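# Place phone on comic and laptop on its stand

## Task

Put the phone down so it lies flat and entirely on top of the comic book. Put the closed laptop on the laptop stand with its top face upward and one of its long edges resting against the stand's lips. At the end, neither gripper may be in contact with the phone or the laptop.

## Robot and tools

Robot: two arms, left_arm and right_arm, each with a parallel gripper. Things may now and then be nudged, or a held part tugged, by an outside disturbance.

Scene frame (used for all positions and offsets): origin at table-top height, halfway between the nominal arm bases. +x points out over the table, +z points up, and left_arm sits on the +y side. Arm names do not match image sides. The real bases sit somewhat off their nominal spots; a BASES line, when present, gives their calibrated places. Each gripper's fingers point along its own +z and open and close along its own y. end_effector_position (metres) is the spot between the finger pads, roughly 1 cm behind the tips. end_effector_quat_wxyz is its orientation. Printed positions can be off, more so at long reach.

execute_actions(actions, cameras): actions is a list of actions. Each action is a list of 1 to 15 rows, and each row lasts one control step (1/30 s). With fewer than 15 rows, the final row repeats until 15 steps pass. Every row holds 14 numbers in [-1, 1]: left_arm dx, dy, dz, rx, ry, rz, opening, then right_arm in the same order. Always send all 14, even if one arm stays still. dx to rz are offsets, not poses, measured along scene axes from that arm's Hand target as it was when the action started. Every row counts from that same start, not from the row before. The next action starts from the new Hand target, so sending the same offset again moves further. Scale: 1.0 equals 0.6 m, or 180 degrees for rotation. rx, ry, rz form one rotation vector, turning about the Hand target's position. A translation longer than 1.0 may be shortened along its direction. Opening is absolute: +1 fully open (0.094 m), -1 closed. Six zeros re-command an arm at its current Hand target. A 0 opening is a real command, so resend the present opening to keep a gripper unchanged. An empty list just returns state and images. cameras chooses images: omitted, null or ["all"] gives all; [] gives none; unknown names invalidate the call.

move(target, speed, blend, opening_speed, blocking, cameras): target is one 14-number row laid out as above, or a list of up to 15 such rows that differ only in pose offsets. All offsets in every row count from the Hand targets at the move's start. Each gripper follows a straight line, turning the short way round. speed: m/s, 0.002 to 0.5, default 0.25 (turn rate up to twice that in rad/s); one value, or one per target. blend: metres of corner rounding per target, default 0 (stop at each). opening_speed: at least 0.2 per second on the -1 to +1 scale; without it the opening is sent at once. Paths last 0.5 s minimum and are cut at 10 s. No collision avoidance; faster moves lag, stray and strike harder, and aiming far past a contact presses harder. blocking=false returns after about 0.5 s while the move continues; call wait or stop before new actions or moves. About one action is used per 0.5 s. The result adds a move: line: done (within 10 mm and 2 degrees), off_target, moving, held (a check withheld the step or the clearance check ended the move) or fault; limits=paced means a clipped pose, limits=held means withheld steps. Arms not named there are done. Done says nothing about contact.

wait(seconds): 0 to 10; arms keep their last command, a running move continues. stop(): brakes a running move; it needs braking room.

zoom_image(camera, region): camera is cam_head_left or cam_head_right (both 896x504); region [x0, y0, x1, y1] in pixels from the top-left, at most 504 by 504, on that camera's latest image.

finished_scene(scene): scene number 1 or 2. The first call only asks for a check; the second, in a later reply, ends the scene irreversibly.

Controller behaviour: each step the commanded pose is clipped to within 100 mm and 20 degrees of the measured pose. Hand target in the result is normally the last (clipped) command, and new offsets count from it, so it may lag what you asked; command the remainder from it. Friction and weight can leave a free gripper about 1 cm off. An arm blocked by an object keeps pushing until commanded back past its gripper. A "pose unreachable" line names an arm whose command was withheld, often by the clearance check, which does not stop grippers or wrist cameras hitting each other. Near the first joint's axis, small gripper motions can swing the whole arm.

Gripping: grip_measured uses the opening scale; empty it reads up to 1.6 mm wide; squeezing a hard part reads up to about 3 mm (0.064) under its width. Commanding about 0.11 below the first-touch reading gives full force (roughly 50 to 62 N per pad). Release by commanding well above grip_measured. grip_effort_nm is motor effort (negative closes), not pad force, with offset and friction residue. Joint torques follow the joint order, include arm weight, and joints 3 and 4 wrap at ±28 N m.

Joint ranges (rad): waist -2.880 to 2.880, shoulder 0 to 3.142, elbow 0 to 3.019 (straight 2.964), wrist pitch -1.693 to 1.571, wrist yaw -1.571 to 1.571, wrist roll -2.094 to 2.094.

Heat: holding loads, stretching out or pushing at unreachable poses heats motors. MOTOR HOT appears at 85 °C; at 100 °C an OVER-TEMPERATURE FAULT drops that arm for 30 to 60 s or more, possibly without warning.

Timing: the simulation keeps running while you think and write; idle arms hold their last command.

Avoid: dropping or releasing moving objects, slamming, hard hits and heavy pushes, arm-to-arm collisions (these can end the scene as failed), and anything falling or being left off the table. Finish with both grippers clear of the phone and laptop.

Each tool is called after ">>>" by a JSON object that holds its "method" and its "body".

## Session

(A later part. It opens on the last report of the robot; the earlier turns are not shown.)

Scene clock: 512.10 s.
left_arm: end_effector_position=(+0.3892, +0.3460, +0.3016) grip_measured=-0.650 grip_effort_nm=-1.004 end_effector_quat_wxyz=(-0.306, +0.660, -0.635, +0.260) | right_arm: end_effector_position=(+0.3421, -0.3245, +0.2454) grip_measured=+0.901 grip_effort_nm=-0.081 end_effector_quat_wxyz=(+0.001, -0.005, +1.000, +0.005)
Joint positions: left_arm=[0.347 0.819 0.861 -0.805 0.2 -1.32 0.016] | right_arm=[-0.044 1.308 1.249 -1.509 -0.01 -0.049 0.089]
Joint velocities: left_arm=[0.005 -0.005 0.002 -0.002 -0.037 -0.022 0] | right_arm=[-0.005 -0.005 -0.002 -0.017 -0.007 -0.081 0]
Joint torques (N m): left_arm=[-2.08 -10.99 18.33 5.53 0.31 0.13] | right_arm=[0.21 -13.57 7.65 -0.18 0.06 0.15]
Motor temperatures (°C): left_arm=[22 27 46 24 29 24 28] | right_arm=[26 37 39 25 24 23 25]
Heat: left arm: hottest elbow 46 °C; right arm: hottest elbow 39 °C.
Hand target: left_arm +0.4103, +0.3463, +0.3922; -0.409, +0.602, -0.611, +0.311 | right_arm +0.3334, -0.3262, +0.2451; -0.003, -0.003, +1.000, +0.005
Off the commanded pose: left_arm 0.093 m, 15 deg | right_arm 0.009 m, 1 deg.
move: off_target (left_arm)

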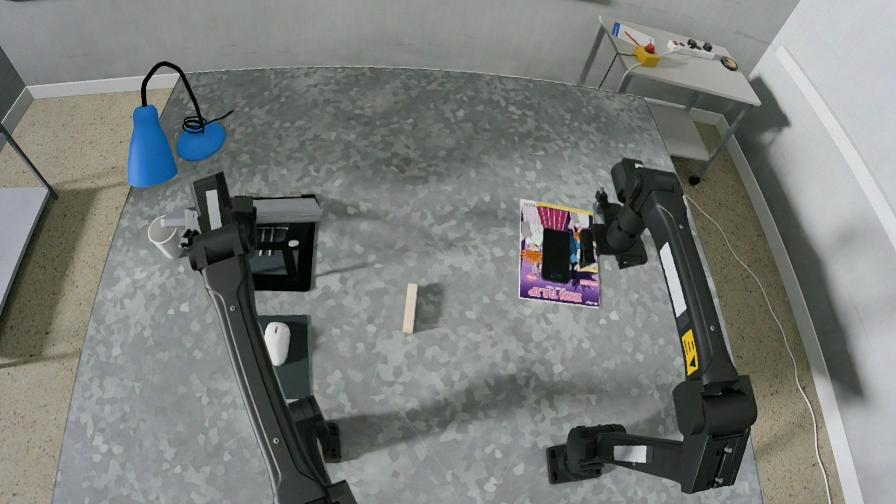

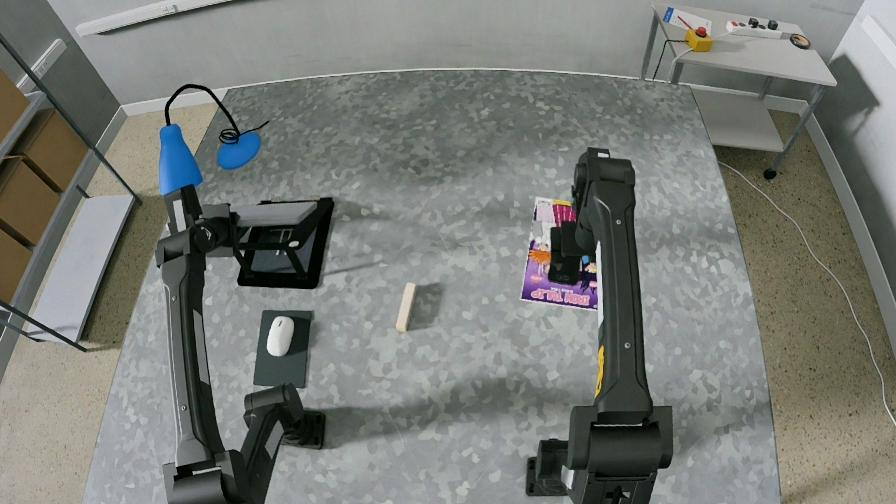

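>>> {"method": "move", "body": {"target": [0.055, -0.015, -0.09, -0.01, 0.0, -0.04, -1, 0,0,0,0,0,0,0.9], "speed": 0.12}}

>>> {"method": "zoom_image", "body": {"camera": "cam_head_left", "region": [140, 130, 440, 400]}}

>>> {"method": "zoom_image", "body": {"camera": "cam_head_right", "region": [140, 130, 440, 400]}}

Scene clock: 518.87 s.
left_arm: end_effector_position=(+0.4142, +0.3360, +0.2499) grip_measured=-0.650 grip_effort_nm=-1.013 end_effector_quat_wxyz=(-0.278, +0.637, -0.655, +0.297) | right_arm: end_effector_position=(+0.3421, -0.3245, +0.2454) grip_measured=+0.901 grip_effort_nm=-0.085 end_effector_quat_wxyz=(+0.001, -0.005, +1.000, +0.005)
Joint positions: left_arm=[0.346 0.907 0.766 -0.639 0.309 -1.298 0.016] | right_arm=[-0.044 1.308 1.249 -1.509 -0.01 -0.049 0.089]
Joint velocities: left_arm=[-0.005 -0.005 -0.002 -0.002 -0.037 -0.081 0] | right_arm=[-0.005 -0.005 -0.012 0.002 0.022 -0.007 0.001]
Joint torques (N m): left_arm=[-3.08 -12.1 17.85 5.37 0.78 0.23] | right_arm=[0.15 -13.51 7.64 -0.18 0.06 0.14]
Motor temperatures (°C): left_arm=[22 27 47 25 29 24 28] | right_arm=[26 37 39 25 24 23 25]
Heat: left arm: hottest elbow 47 °C; right arm: hottest elbow 39 °C.
Hand target: left_arm +0.4426, +0.3370, +0.3378; -0.378, +0.569, -0.643, +0.346 | right_arm +0.3334, -0.3262, +0.2451; -0.003, -0.003, +1.000, +0.005
Off the commanded pose: left_arm 0.093 m, 15 deg | right_arm 0.009 m, 1 deg.
move: off_target (left_arm)

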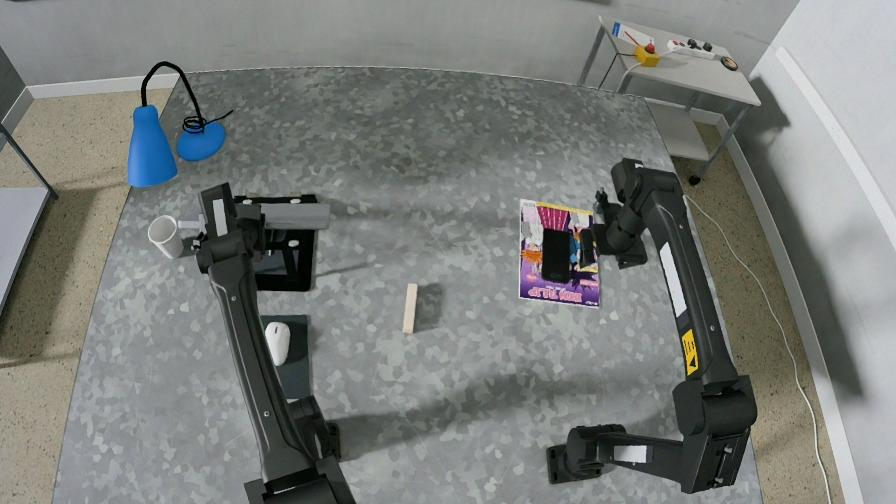

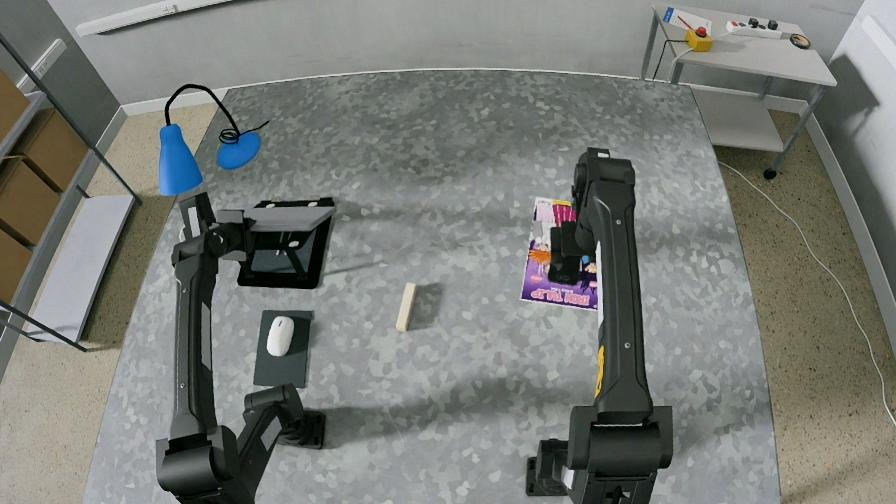

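Scaled by 1.680.

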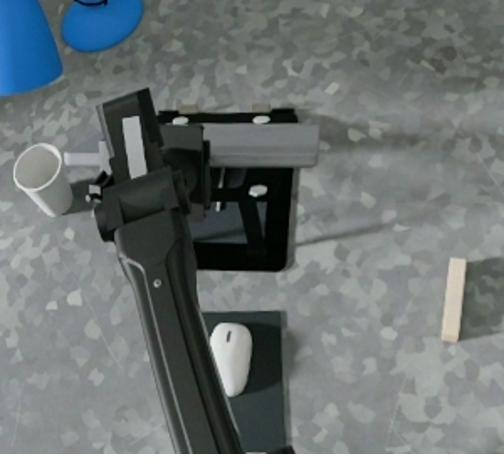

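Scaled by 1.680.

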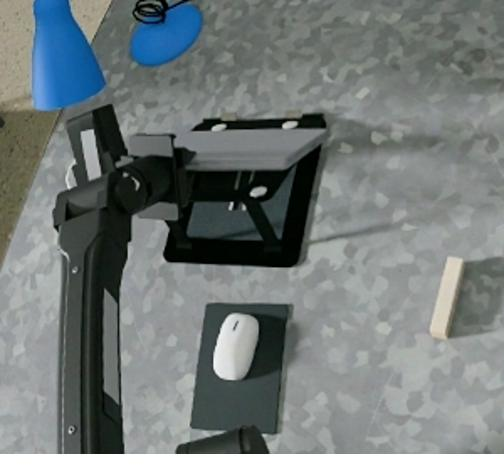

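>>> {"method": "move", "body": {"target": [0.045, 0.0, -0.1, 0.0, 0.0, 0.015, -1, 0,0,0,0,0,0,0.9], "speed": 0.1}}

>>> {"method": "zoom_image", "body": {"camera": "cam_head_left", "region": [140, 130, 440, 400]}}

>>> {"method": "zoom_image", "body": {"camera": "cam_head_right", "region": [140, 130, 440, 400]}}

Scene clock: 543.13 s.
left_arm: end_effector_position=(+0.4377, +0.3324, +0.2030) grip_measured=-0.650 grip_effort_nm=-1.009 end_effector_quat_wxyz=(-0.299, +0.636, -0.647, +0.294) | right_arm: end_effector_position=(+0.3421, -0.3245, +0.2454) grip_measured=+0.901 grip_effort_nm=-0.081 end_effector_quat_wxyz=(+0.001, -0.005, +1.000, +0.005)
Joint positions: left_arm=[0.289 0.99 0.669 -0.409 0.24 -1.344 0.016] | right_arm=[-0.044 1.308 1.249 -1.509 -0.01 -0.049 0.089]
Joint velocities: left_arm=[-0.015 -0.005 -0.012 -0.012 -0.081 0.022 0.001] | right_arm=[-0.024 -0.005 -0.002 0.002 -0.007 0.037 -0.001]
Joint torques (N m): left_arm=[-2.14 -10.99 16.38 5.29 0.02 0.2] | right_arm=[0.21 -13.57 7.64 -0.17 0.05 0.14]
Motor temperatures (°C): left_arm=[22 27 46 25 29 24 28] | right_arm=[26 37 39 25 24 23 25]
Heat: left arm: hottest elbow 46 °C; right arm: hottest elbow 39 °C.
Hand target: left_arm +0.4689, +0.3366, +0.2779; -0.387, +0.584, -0.629, +0.337 | right_arm +0.3334, -0.3262, +0.2451; -0.003, -0.003, +1.000, +0.005
Off the commanded pose: left_arm 0.081 m, 13 deg | right_arm 0.009 m, 1 deg.
move: off_target (left_arm)

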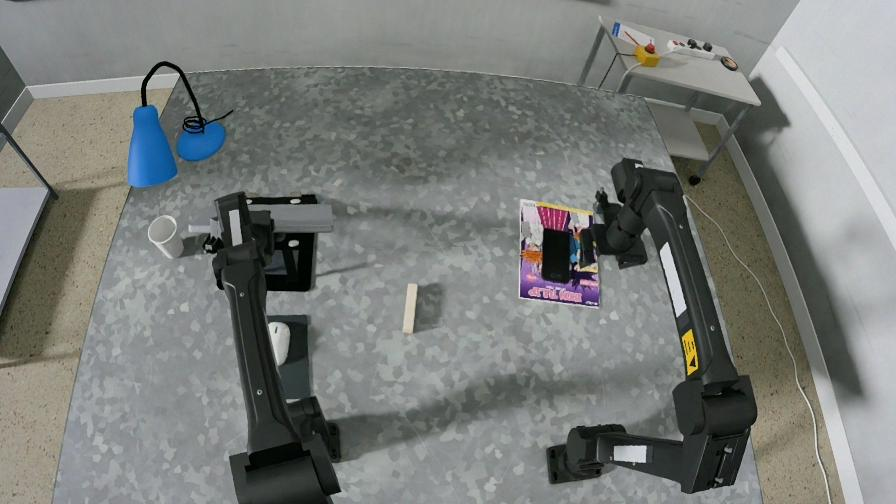

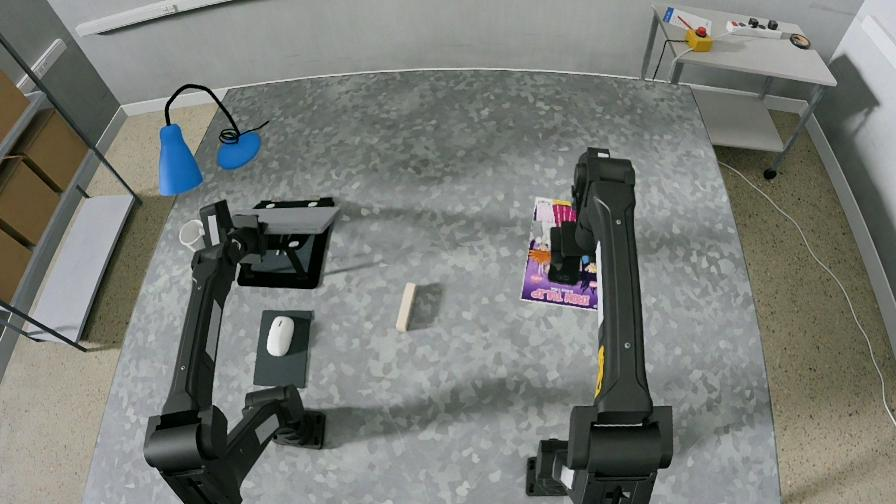

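Scaled by 1.680.

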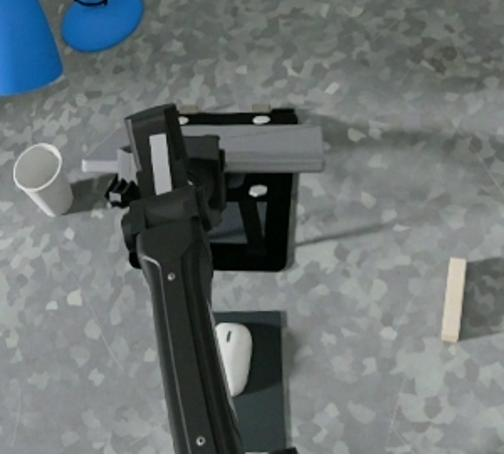

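Scaled by 1.680.

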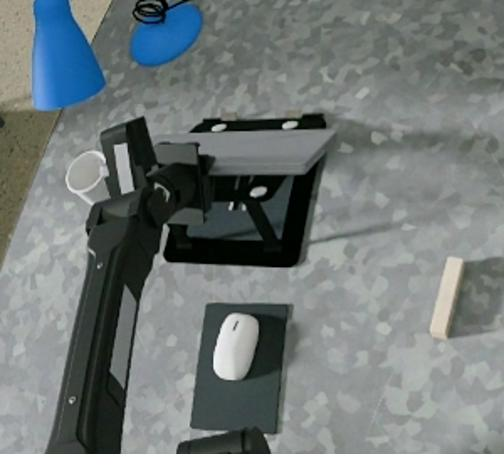

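>>> {"method": "move", "body": {"target": [0.015, 0.005, -0.06, 0.0, 0.0, 0.0, -1, 0,0,0,0,0,0,0.9], "speed": 0.08}}

>>> {"method": "zoom_image", "body": {"camera": "cam_head_left", "region": [140, 130, 440, 400]}}

>>> {"method": "zoom_image", "body": {"camera": "cam_head_right", "region": [140, 130, 440, 400]}}

Scene clock: 550.03 s.
left_arm: end_effector_position=(+0.4514, +0.3354, +0.1817) grip_measured=-0.650 grip_effort_nm=-1.009 end_effector_quat_wxyz=(-0.313, +0.633, -0.639, +0.305) | right_arm: end_effector_position=(+0.3421, -0.3245, +0.2454) grip_measured=+0.901 grip_effort_nm=-0.081 end_effector_quat_wxyz=(+0.001, -0.005, +1.000, +0.005)
Joint positions: left_arm=[0.286 1.053 0.626 -0.262 0.24 -1.359 0.016] | right_arm=[-0.044 1.308 1.249 -1.509 -0.01 -0.049 0.089]
Joint velocities: left_arm=[0.005 -0.015 -0.022 0.002 -0.037 0.022 0.001] | right_arm=[-0.015 -0.005 0.002 -0.007 -0.007 -0.007 0.001]
Joint torques (N m): left_arm=[-3.08 -11.05 14.89 4.9 -0.03 0.3] | right_arm=[0.15 -13.57 7.65 -0.18 0.06 0.14]
Motor temperatures (°C): left_arm=[22 27 47 25 28 24 28] | right_arm=[26 37 39 25 24 23 25]
Heat: left arm: hottest elbow 47 °C; right arm: hottest elbow 39 °C.
Hand target: left_arm +0.4775, +0.3397, +0.2419; -0.387, +0.584, -0.629, +0.337 | right_arm +0.3334, -0.3262, +0.2451; -0.003, -0.003, +1.000, +0.005
Off the commanded pose: left_arm 0.066 m, 11 deg | right_arm 0.009 m, 1 deg.
move: off_target (left_arm)

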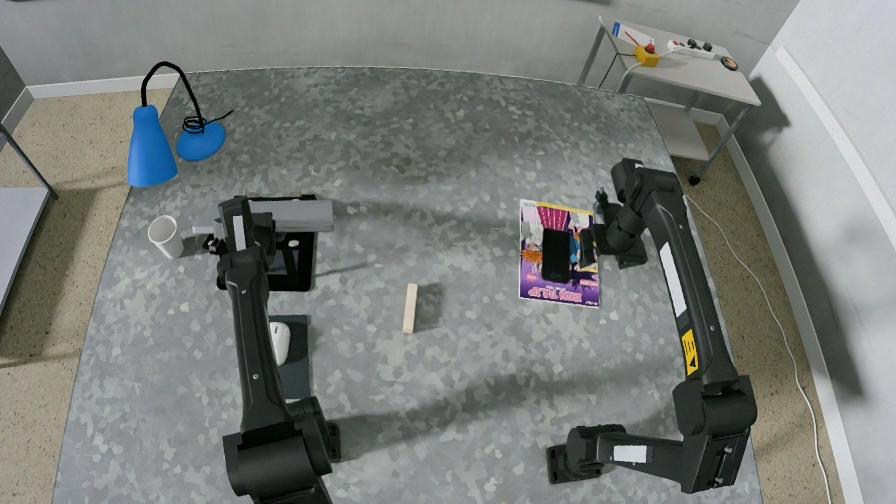

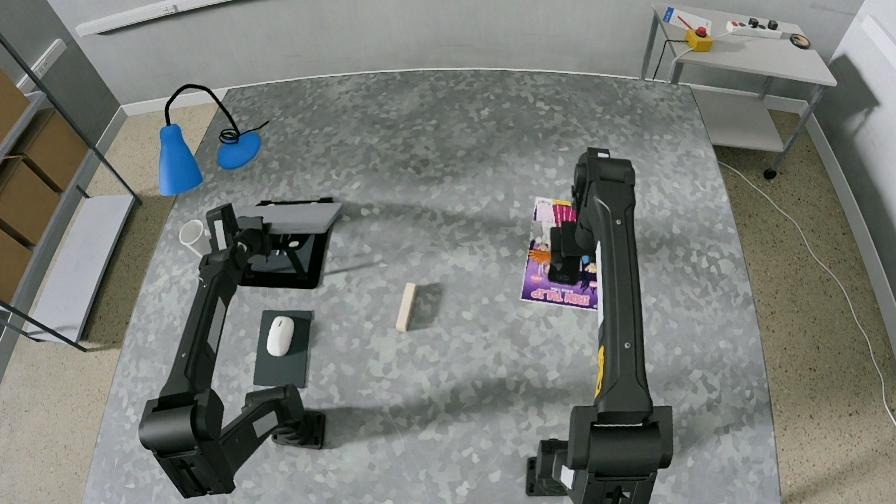

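Scaled by 1.680.

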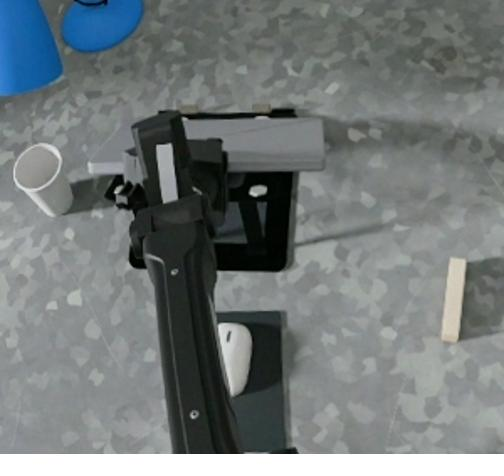

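Scaled by 1.680.

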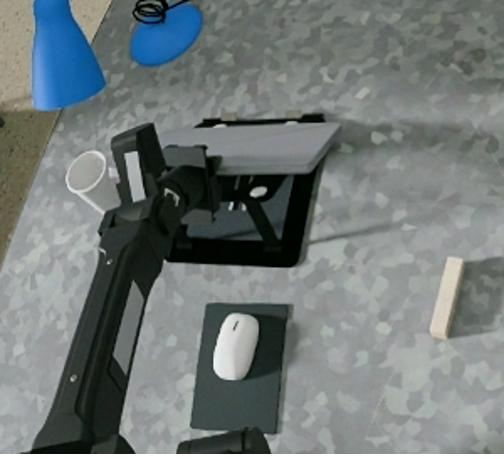

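>>> {"method": "move", "body": {"target": [-0.03, 0.003, -0.06, 0.0, -0.04, 0.0, -1, 0,0,0,0,0,0,0.9], "speed": 0.08}}

>>> {"method": "zoom_image", "body": {"camera": "cam_head_left", "region": [140, 130, 440, 400]}}

>>> {"method": "zoom_image", "body": {"camera": "cam_head_right", "region": [140, 130, 440, 400]}}

Scene clock: 555.33 s.
left_arm: end_effector_position=(+0.4415, +0.3306, +0.1566) grip_measured=-0.650 grip_effort_nm=-1.009 end_effector_quat_wxyz=(-0.359, +0.607, -0.616, +0.351) | right_arm: end_effector_position=(+0.3421, -0.3245, +0.2454) grip_measured=+0.901 grip_effort_nm=-0.081 end_effector_quat_wxyz=(+0.001, -0.005, +1.000, +0.005)
Joint positions: left_arm=[0.298 1.053 0.461 0.05 0.279 -1.387 0.016] | right_arm=[-0.044 1.308 1.249 -1.509 -0.01 -0.049 0.089]
Joint velocities: left_arm=[-0.015 -0.005 -0.012 -0.002 0.007 -0.022 -0.001] | right_arm=[0.005 -0.005 0.002 -0.007 -0.007 0.022 0]
Joint torques (N m): left_arm=[0.09 -9.23 12.4 4.72 0.34 0.42] | right_arm=[0.15 -13.57 7.64 -0.18 0.05 0.14]
Motor temperatures (°C): left_arm=[22 27 47 25 28 24 28] | right_arm=[26 37 39 25 24 23 25]
Heat: left arm: hottest elbow 47 °C; right arm: hottest elbow 39 °C.
Hand target: left_arm +0.4588, +0.3417, +0.2063; -0.425, +0.562, -0.604, +0.374 | right_arm +0.3334, -0.3262, +0.2451; -0.003, -0.003, +1.000, +0.005
Off the commanded pose: left_arm 0.054 m, 10 deg | right_arm 0.009 m, 1 deg.
move: off_target (left_arm)

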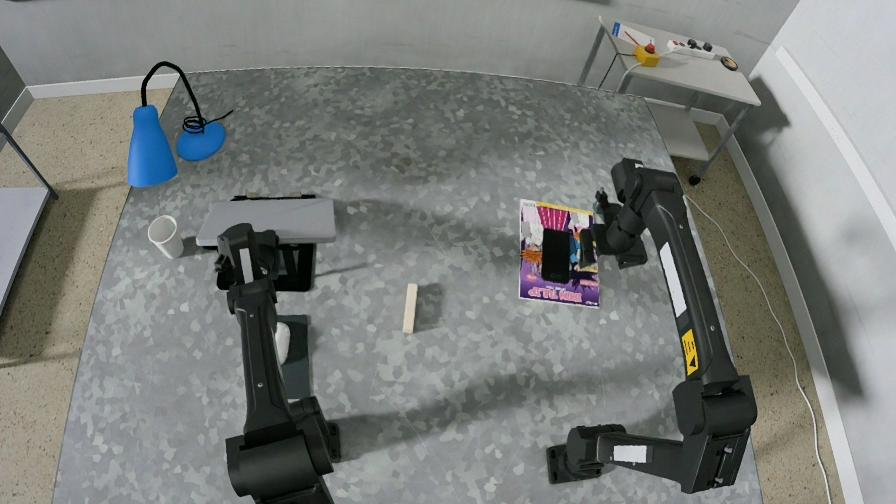

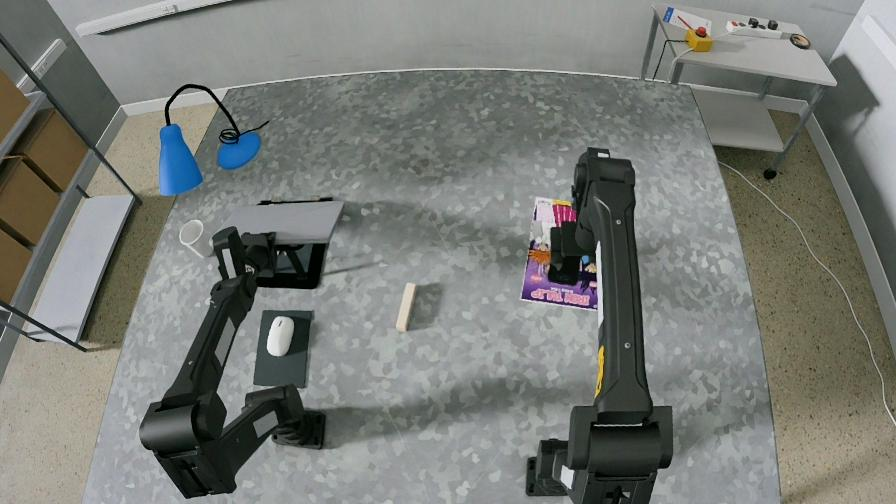

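Scaled by 1.680.

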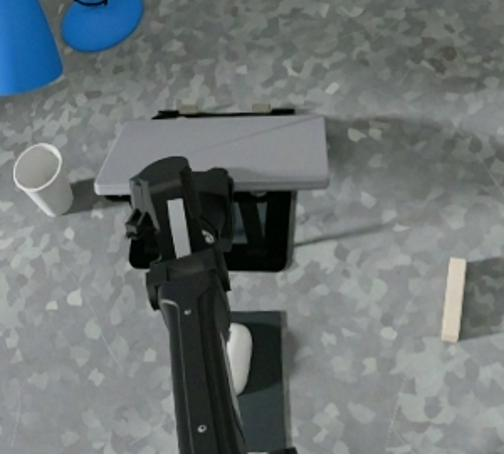

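Scaled by 1.680.

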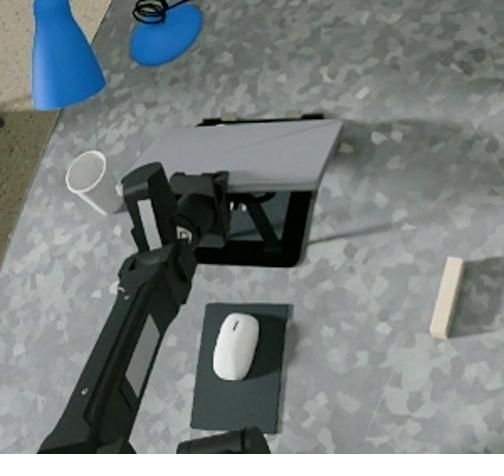

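>>> {"method": "move", "body": {"target": [-0.02, 0.003, -0.06, 0.0, -0.035, 0.0, -1, 0,0,0,0,0,0,0.9], "speed": 0.08}}

>>> {"method": "zoom_image", "body": {"camera": "cam_head_left", "region": [140, 130, 440, 400]}}

>>> {"method": "zoom_image", "body": {"camera": "cam_head_right", "region": [140, 130, 440, 400]}}

Scene clock: 561.90 s.
left_arm: end_effector_position=(+0.4428, +0.3324, +0.1598) grip_measured=-0.651 grip_effort_nm=-1.009 end_effector_quat_wxyz=(-0.424, +0.559, -0.583, +0.409) | right_arm: end_effector_position=(+0.3421, -0.3245, +0.2454) grip_measured=+0.901 grip_effort_nm=-0.081 end_effector_quat_wxyz=(+0.001, -0.005, +1.000, +0.005)
Joint positions: left_arm=[0.324 1.116 0.352 0.434 0.337 -1.419 0.016] | right_arm=[-0.044 1.308 1.249 -1.509 -0.01 -0.049 0.089]
Joint velocities: left_arm=[-0.005 -0.005 0.002 -0.007 0.051 -0.037 0.001] | right_arm=[-0.005 -0.015 0.002 -0.017 0.007 0.022 0]
Joint torques (N m): left_arm=[0.09 -5.89 9.1 3.84 -0.06 0.44] | right_arm=[0.15 -13.51 7.66 -0.18 0.05 0.15]
Motor temperatures (°C): left_arm=[22 27 46 25 28 24 28] | right_arm=[26 37 39 25 24 23 25]
Heat: left arm: hottest elbow 46 °C; right arm: hottest elbow 39 °C.
Hand target: left_arm +0.4461, +0.3435, +0.1708; -0.457, +0.540, -0.579, +0.405 | right_arm +0.3334, -0.3262, +0.2451; -0.003, -0.003, +1.000, +0.005
Off the commanded pose: left_arm 0.016 m, 4 deg | right_arm 0.009 m, 1 deg.
move: off_target (left_arm)

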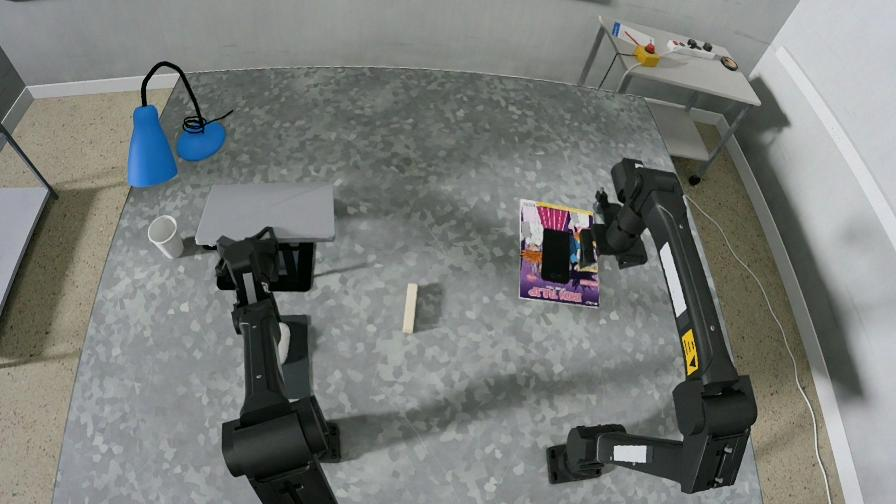

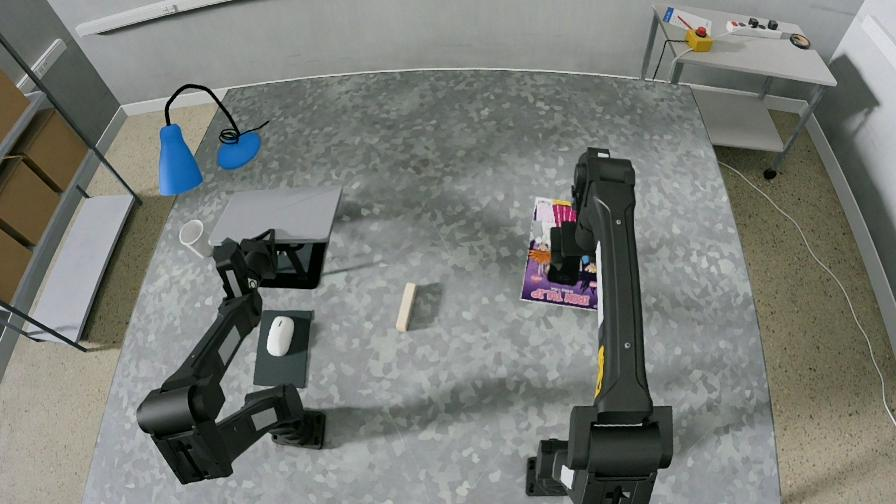

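Scaled by 1.680.

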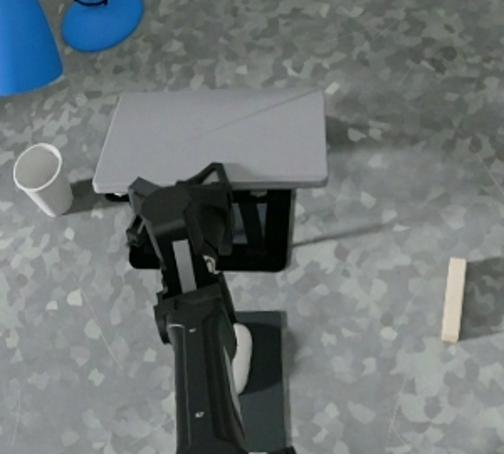

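Scaled by 1.680.

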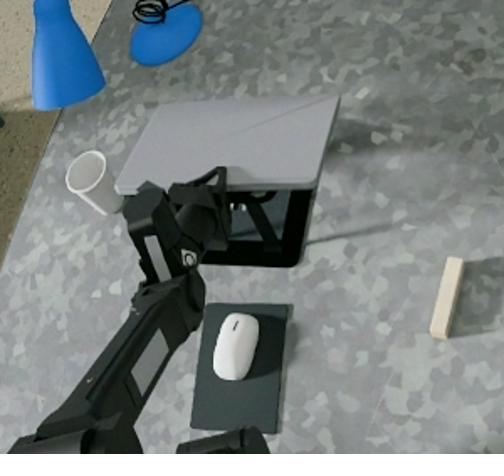

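>>> {"method": "move", "body": {"target": [-0.04, -0.003, 0.05, 0.0, 0.06, 0.0, -1, 0,0,0,0,0,0,0.9], "speed": 0.1}}

>>> {"method": "zoom_image", "body": {"camera": "cam_head_left", "region": [140, 130, 440, 400]}}

>>> {"method": "zoom_image", "body": {"camera": "cam_head_right", "region": [140, 130, 440, 400]}}

Scene clock: 575.50 s.
left_arm: end_effector_position=(+0.4090, +0.3287, +0.1572) grip_measured=-0.651 grip_effort_nm=-1.009 end_effector_quat_wxyz=(-0.356, +0.607, -0.618, +0.351) | right_arm: end_effector_position=(+0.3421, -0.3245, +0.2454) grip_measured=+0.901 grip_effort_nm=-0.081 end_effector_quat_wxyz=(+0.001, -0.005, +1.000, +0.005)
Joint positions: left_arm=[0.336 0.933 0.403 -0.025 0.315 -1.366 0.016] | right_arm=[-0.044 1.308 1.249 -1.509 -0.01 -0.049 0.089]
Joint velocities: left_arm=[0.005 -0.005 0.007 0.007 -0.007 0.022 0] | right_arm=[-0.015 -0.005 0.007 -0.022 -0.022 -0.007 0]
Joint torques (N m): left_arm=[-0.09 -7.88 15.95 1.31 -0.09 0.62] | right_arm=[0.21 -13.63 7.62 -0.18 0.05 0.15]
Motor temperatures (°C): left_arm=[22 26 45 25 28 24 29] | right_arm=[26 37 39 25 24 23 25]
Heat: left arm: hottest elbow 45 °C; right arm: hottest elbow 39 °C.
Hand target: left_arm +0.4230, +0.3421, +0.2002; -0.401, +0.576, -0.620, +0.351 | right_arm +0.3334, -0.3262, +0.2451; -0.003, -0.003, +1.000, +0.005
Off the commanded pose: left_arm 0.047 m, 6 deg | right_arm 0.009 m, 1 deg.
move: off_target (left_arm)

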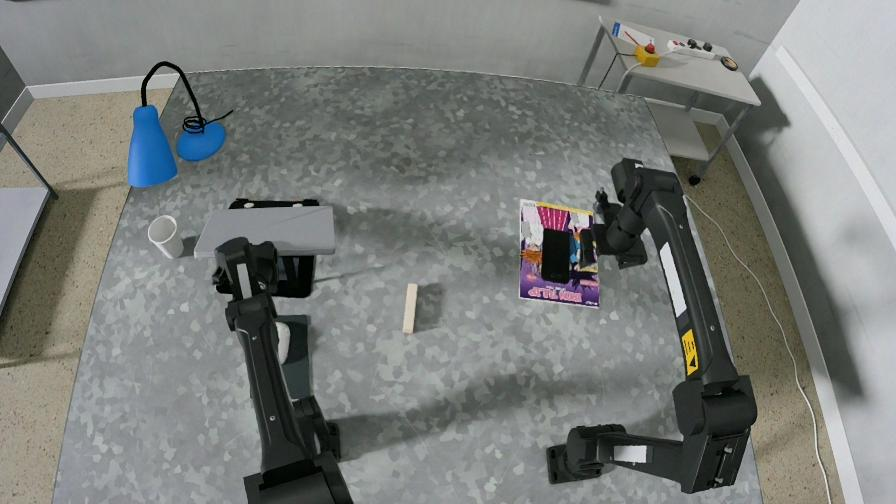

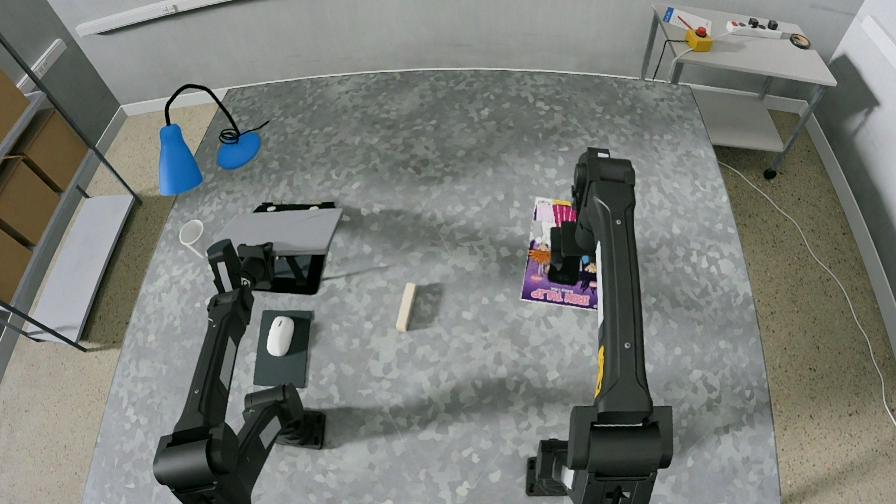

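Scaled by 1.680.

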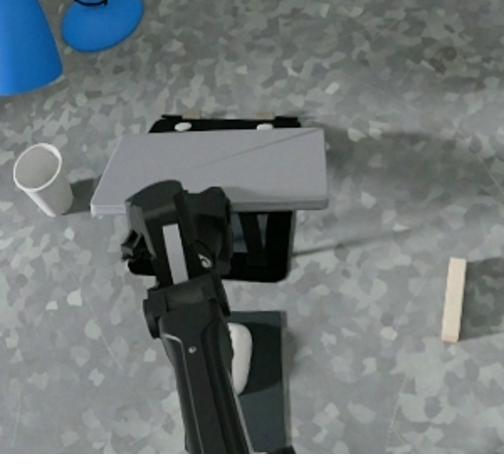

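Scaled by 1.680.

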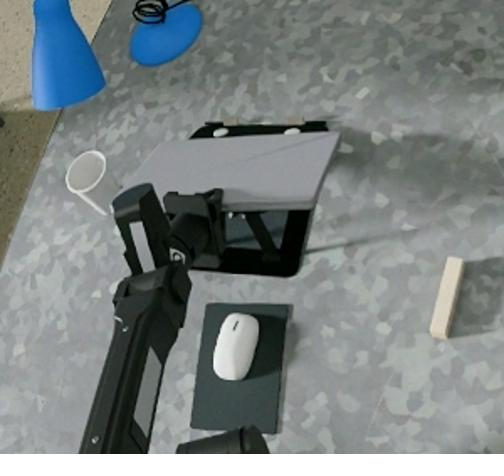

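>>> {"method": "move", "body": {"target": [0.01, -0.003, -0.05, 0.0, 0.02, 0.0, -1, 0,0,0,0,0,0,0.9], "speed": 0.08}}

>>> {"method": "zoom_image", "body": {"camera": "cam_head_left", "region": [140, 130, 440, 400]}}

>>> {"method": "zoom_image", "body": {"camera": "cam_head_right", "region": [140, 130, 440, 400]}}

Scene clock: 581.53 s.
left_arm: end_effector_position=(+0.4134, +0.3320, +0.1545) grip_measured=-0.651 grip_effort_nm=-1.009 end_effector_quat_wxyz=(-0.355, +0.611, -0.618, +0.346) | right_arm: end_effector_position=(+0.3421, -0.3245, +0.2454) grip_measured=+0.901 grip_effort_nm=-0.085 end_effector_quat_wxyz=(+0.001, -0.005, +1.000, +0.005)
Joint positions: left_arm=[0.336 0.959 0.415 -0.02 0.306 -1.364 0.016] | right_arm=[-0.044 1.308 1.249 -1.509 -0.01 -0.049 0.089]
Joint velocities: left_arm=[-0.005 -0.005 0.022 0.002 -0.037 -0.037 -0.001] | right_arm=[-0.024 0.005 0.002 -0.002 -0.051 -0.022 -0.001]
Joint torques (N m): left_arm=[-1.26 -4.37 14.17 2.03 -0.72 0.67] | right_arm=[0.21 -13.57 7.65 -0.17 0.06 0.15]
Motor temperatures (°C): left_arm=[22 26 45 24 28 24 29] | right_arm=[26 37 39 25 24 23 25]
Heat: left arm: hottest elbow 45 °C; right arm: hottest elbow 39 °C.
Hand target: left_arm +0.4287, +0.3403, +0.1701; -0.382, +0.587, -0.632, +0.332 | right_arm +0.3334, -0.3262, +0.2451; -0.003, -0.003, +1.000, +0.005
Off the commanded pose: left_arm 0.024 m, 5 deg | right_arm 0.009 m, 1 deg.
move: off_target (left_arm)

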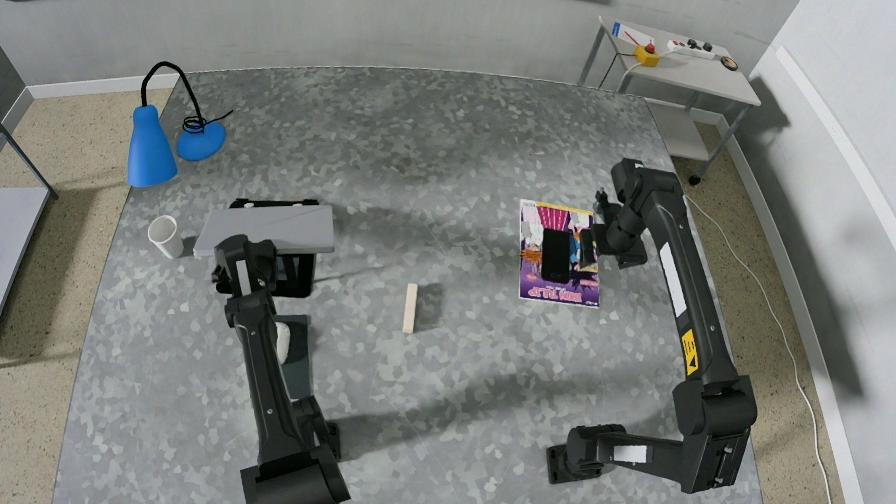

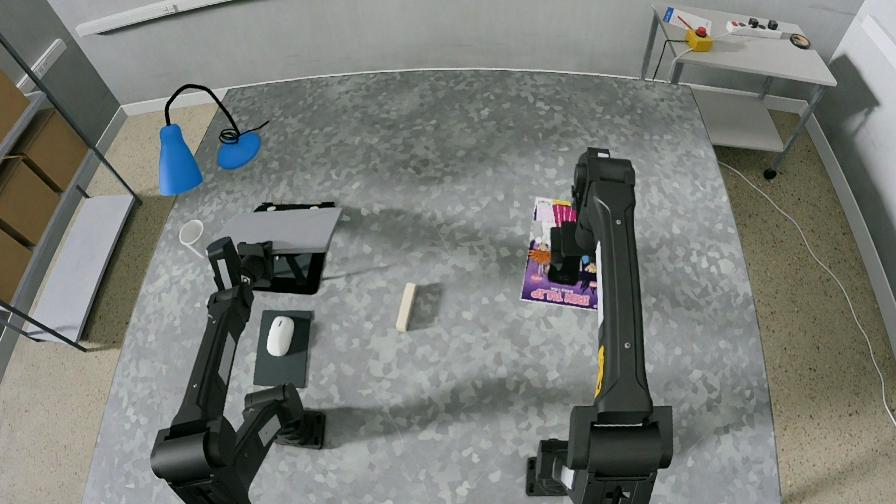

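Scaled by 1.680.

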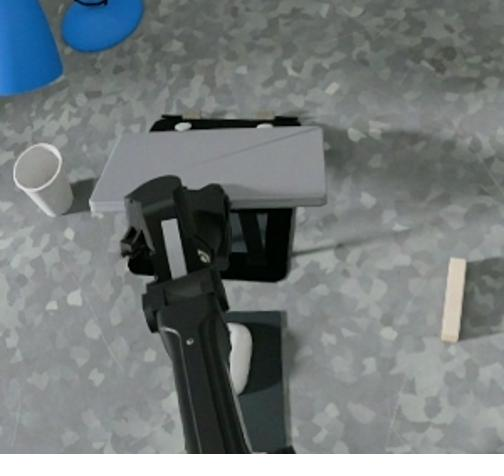

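Scaled by 1.680.

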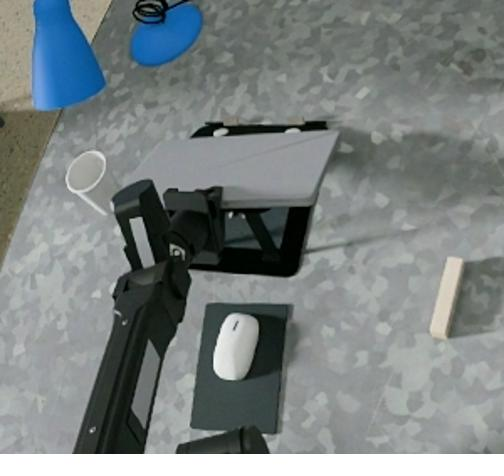

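>>> {"method": "move", "body": {"target": [0.0, -0.005, -0.05, 0.0, 0.02, 0.0, -1, 0,0,0,0,0,0,0.9], "speed": 0.08}}

>>> {"method": "zoom_image", "body": {"camera": "cam_head_left", "region": [140, 130, 440, 400]}}

>>> {"method": "zoom_image", "body": {"camera": "cam_head_right", "region": [140, 130, 440, 400]}}

Scene clock: 585.00 s.
left_arm: end_effector_position=(+0.4241, +0.3351, +0.1501) grip_measured=-0.652 grip_effort_nm=-1.009 end_effector_quat_wxyz=(-0.357, +0.612, -0.619, +0.339) | right_arm: end_effector_position=(+0.3421, -0.3245, +0.2454) grip_measured=+0.901 grip_effort_nm=-0.081 end_effector_quat_wxyz=(+0.001, -0.005, +1.000, +0.005)
Joint positions: left_arm=[0.325 1.01 0.431 0.012 0.284 -1.364 0.016] | right_arm=[-0.044 1.308 1.249 -1.509 -0.01 -0.049 0.089]
Joint velocities: left_arm=[-0.015 0.005 -0.002 0.002 -0.11 -0.051 0] | right_arm=[-0.005 -0.005 -0.017 0.002 0.037 -0.095 -0.001]
Joint torques (N m): left_arm=[-1.9 -2.84 10.95 1.68 -0.79 0.8] | right_arm=[0.21 -13.57 7.64 -0.18 0.06 0.14]
Motor temperatures (°C): left_arm=[22 26 45 24 28 24 29] | right_arm=[26 37 39 25 24 23 25]
Heat: left arm: hottest elbow 45 °C; right arm: hottest elbow 39 °C.
Hand target: left_arm +0.4284, +0.3375, +0.1403; -0.362, +0.597, -0.644, +0.313 | right_arm +0.3334, -0.3262, +0.2451; -0.003, -0.003, +1.000, +0.005
Off the commanded pose: left_arm 0.011 m, 5 deg | right_arm 0.009 m, 1 deg.
move: off_target (left_arm)

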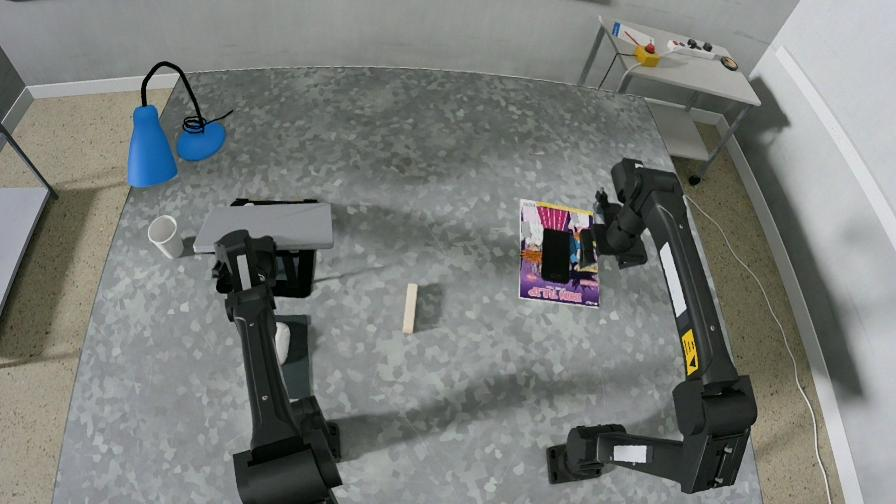

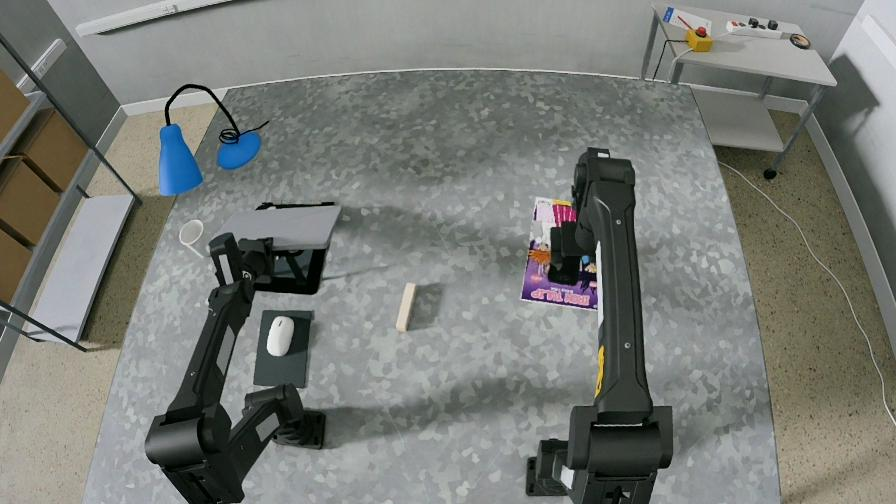

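Scaled by 1.680.

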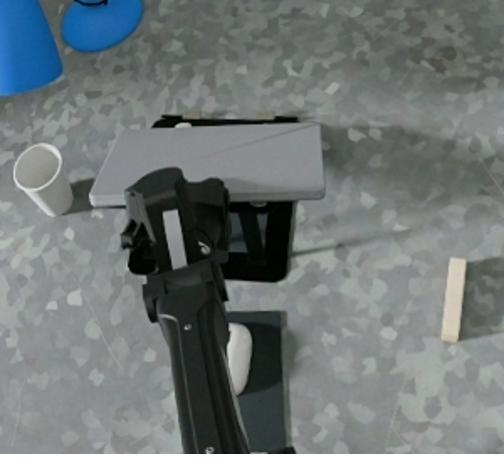

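Scaled by 1.680.

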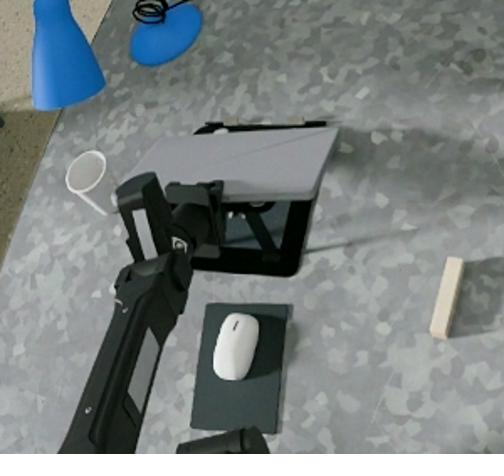

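>>> {"method": "move", "body": {"target": [0.02, -0.003, -0.02, 0.0, 0.01, 0.0, -1, 0,0,0,0,0,0,0.9], "speed": 0.06}}

>>> {"method": "zoom_image", "body": {"camera": "cam_head_left", "region": [140, 130, 440, 400]}}

>>> {"method": "zoom_image", "body": {"camera": "cam_head_right", "region": [140, 130, 440, 400]}}

Scene clock: 588.87 s.
left_arm: end_effector_position=(+0.4372, +0.3347, +0.1459) grip_measured=-0.653 grip_effort_nm=-1.009 end_effector_quat_wxyz=(-0.353, +0.614, -0.622, +0.333) | right_arm: end_effector_position=(+0.3421, -0.3245, +0.2454) grip_measured=+0.901 grip_effort_nm=-0.081 end_effector_quat_wxyz=(+0.001, -0.005, +1.000, +0.005)
Joint positions: left_arm=[0.303 1.064 0.459 0.025 0.261 -1.368 0.016] | right_arm=[-0.044 1.308 1.249 -1.509 -0.01 -0.049 0.089]
Joint velocities: left_arm=[-0.005 -0.005 -0.012 -0.002 -0.022 -0.081 0] | right_arm=[-0.005 0.015 0.002 0.002 -0.022 -0.037 0]
Joint torques (N m): left_arm=[-2.37 -2.49 10.28 1.73 -0.93 0.85] | right_arm=[0.15 -13.51 7.64 -0.18 0.06 0.15]
Motor temperatures (°C): left_arm=[22 26 44 24 28 24 29] | right_arm=[26 37 39 25 24 23 25]
Heat: left arm: hottest elbow 44 °C; right arm: hottest elbow 39 °C.
Hand target: left_arm +0.4403, +0.3356, +0.1284; -0.352, +0.602, -0.649, +0.304 | right_arm +0.3334, -0.3262, +0.2451; -0.003, -0.003, +1.000, +0.005
Off the commanded pose: left_arm 0.018 m, 5 deg | right_arm 0.009 m, 1 deg.
move: off_target (left_arm)

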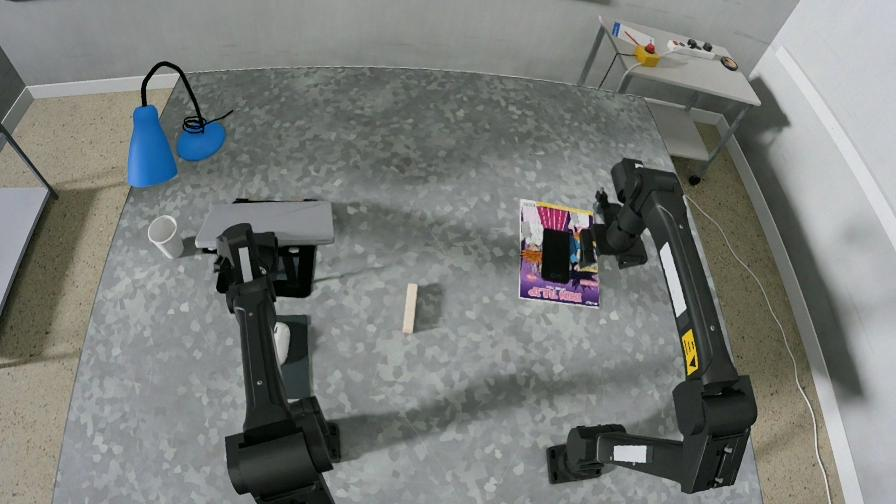

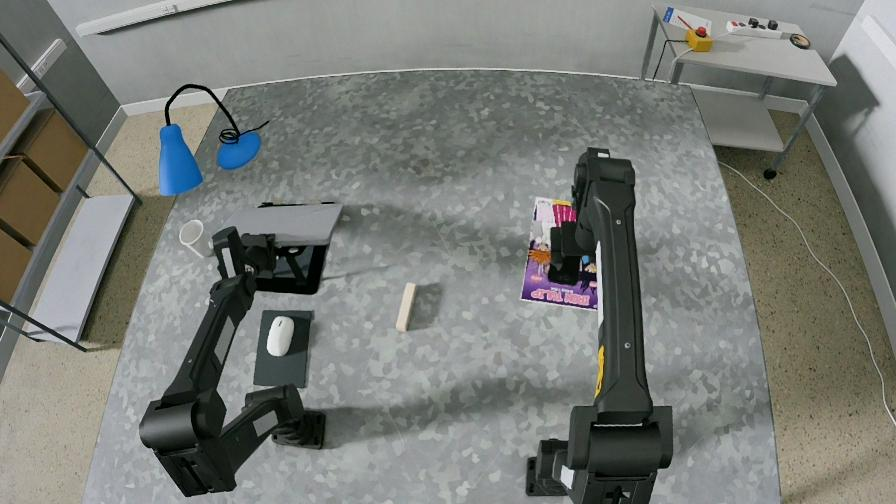

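Scaled by 1.680.

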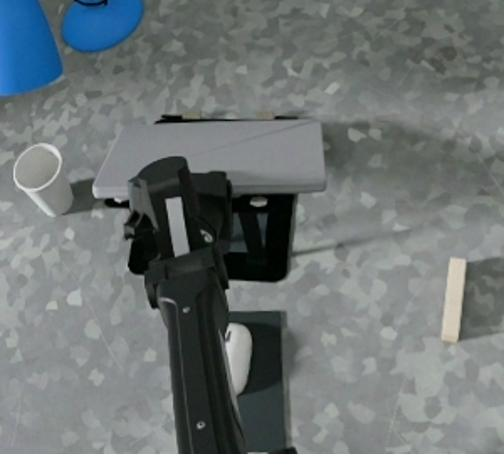

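Scaled by 1.680.

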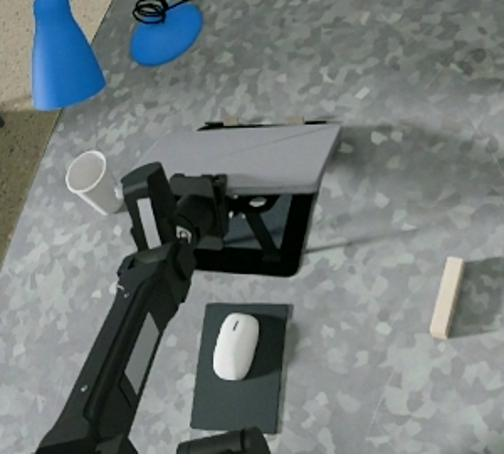

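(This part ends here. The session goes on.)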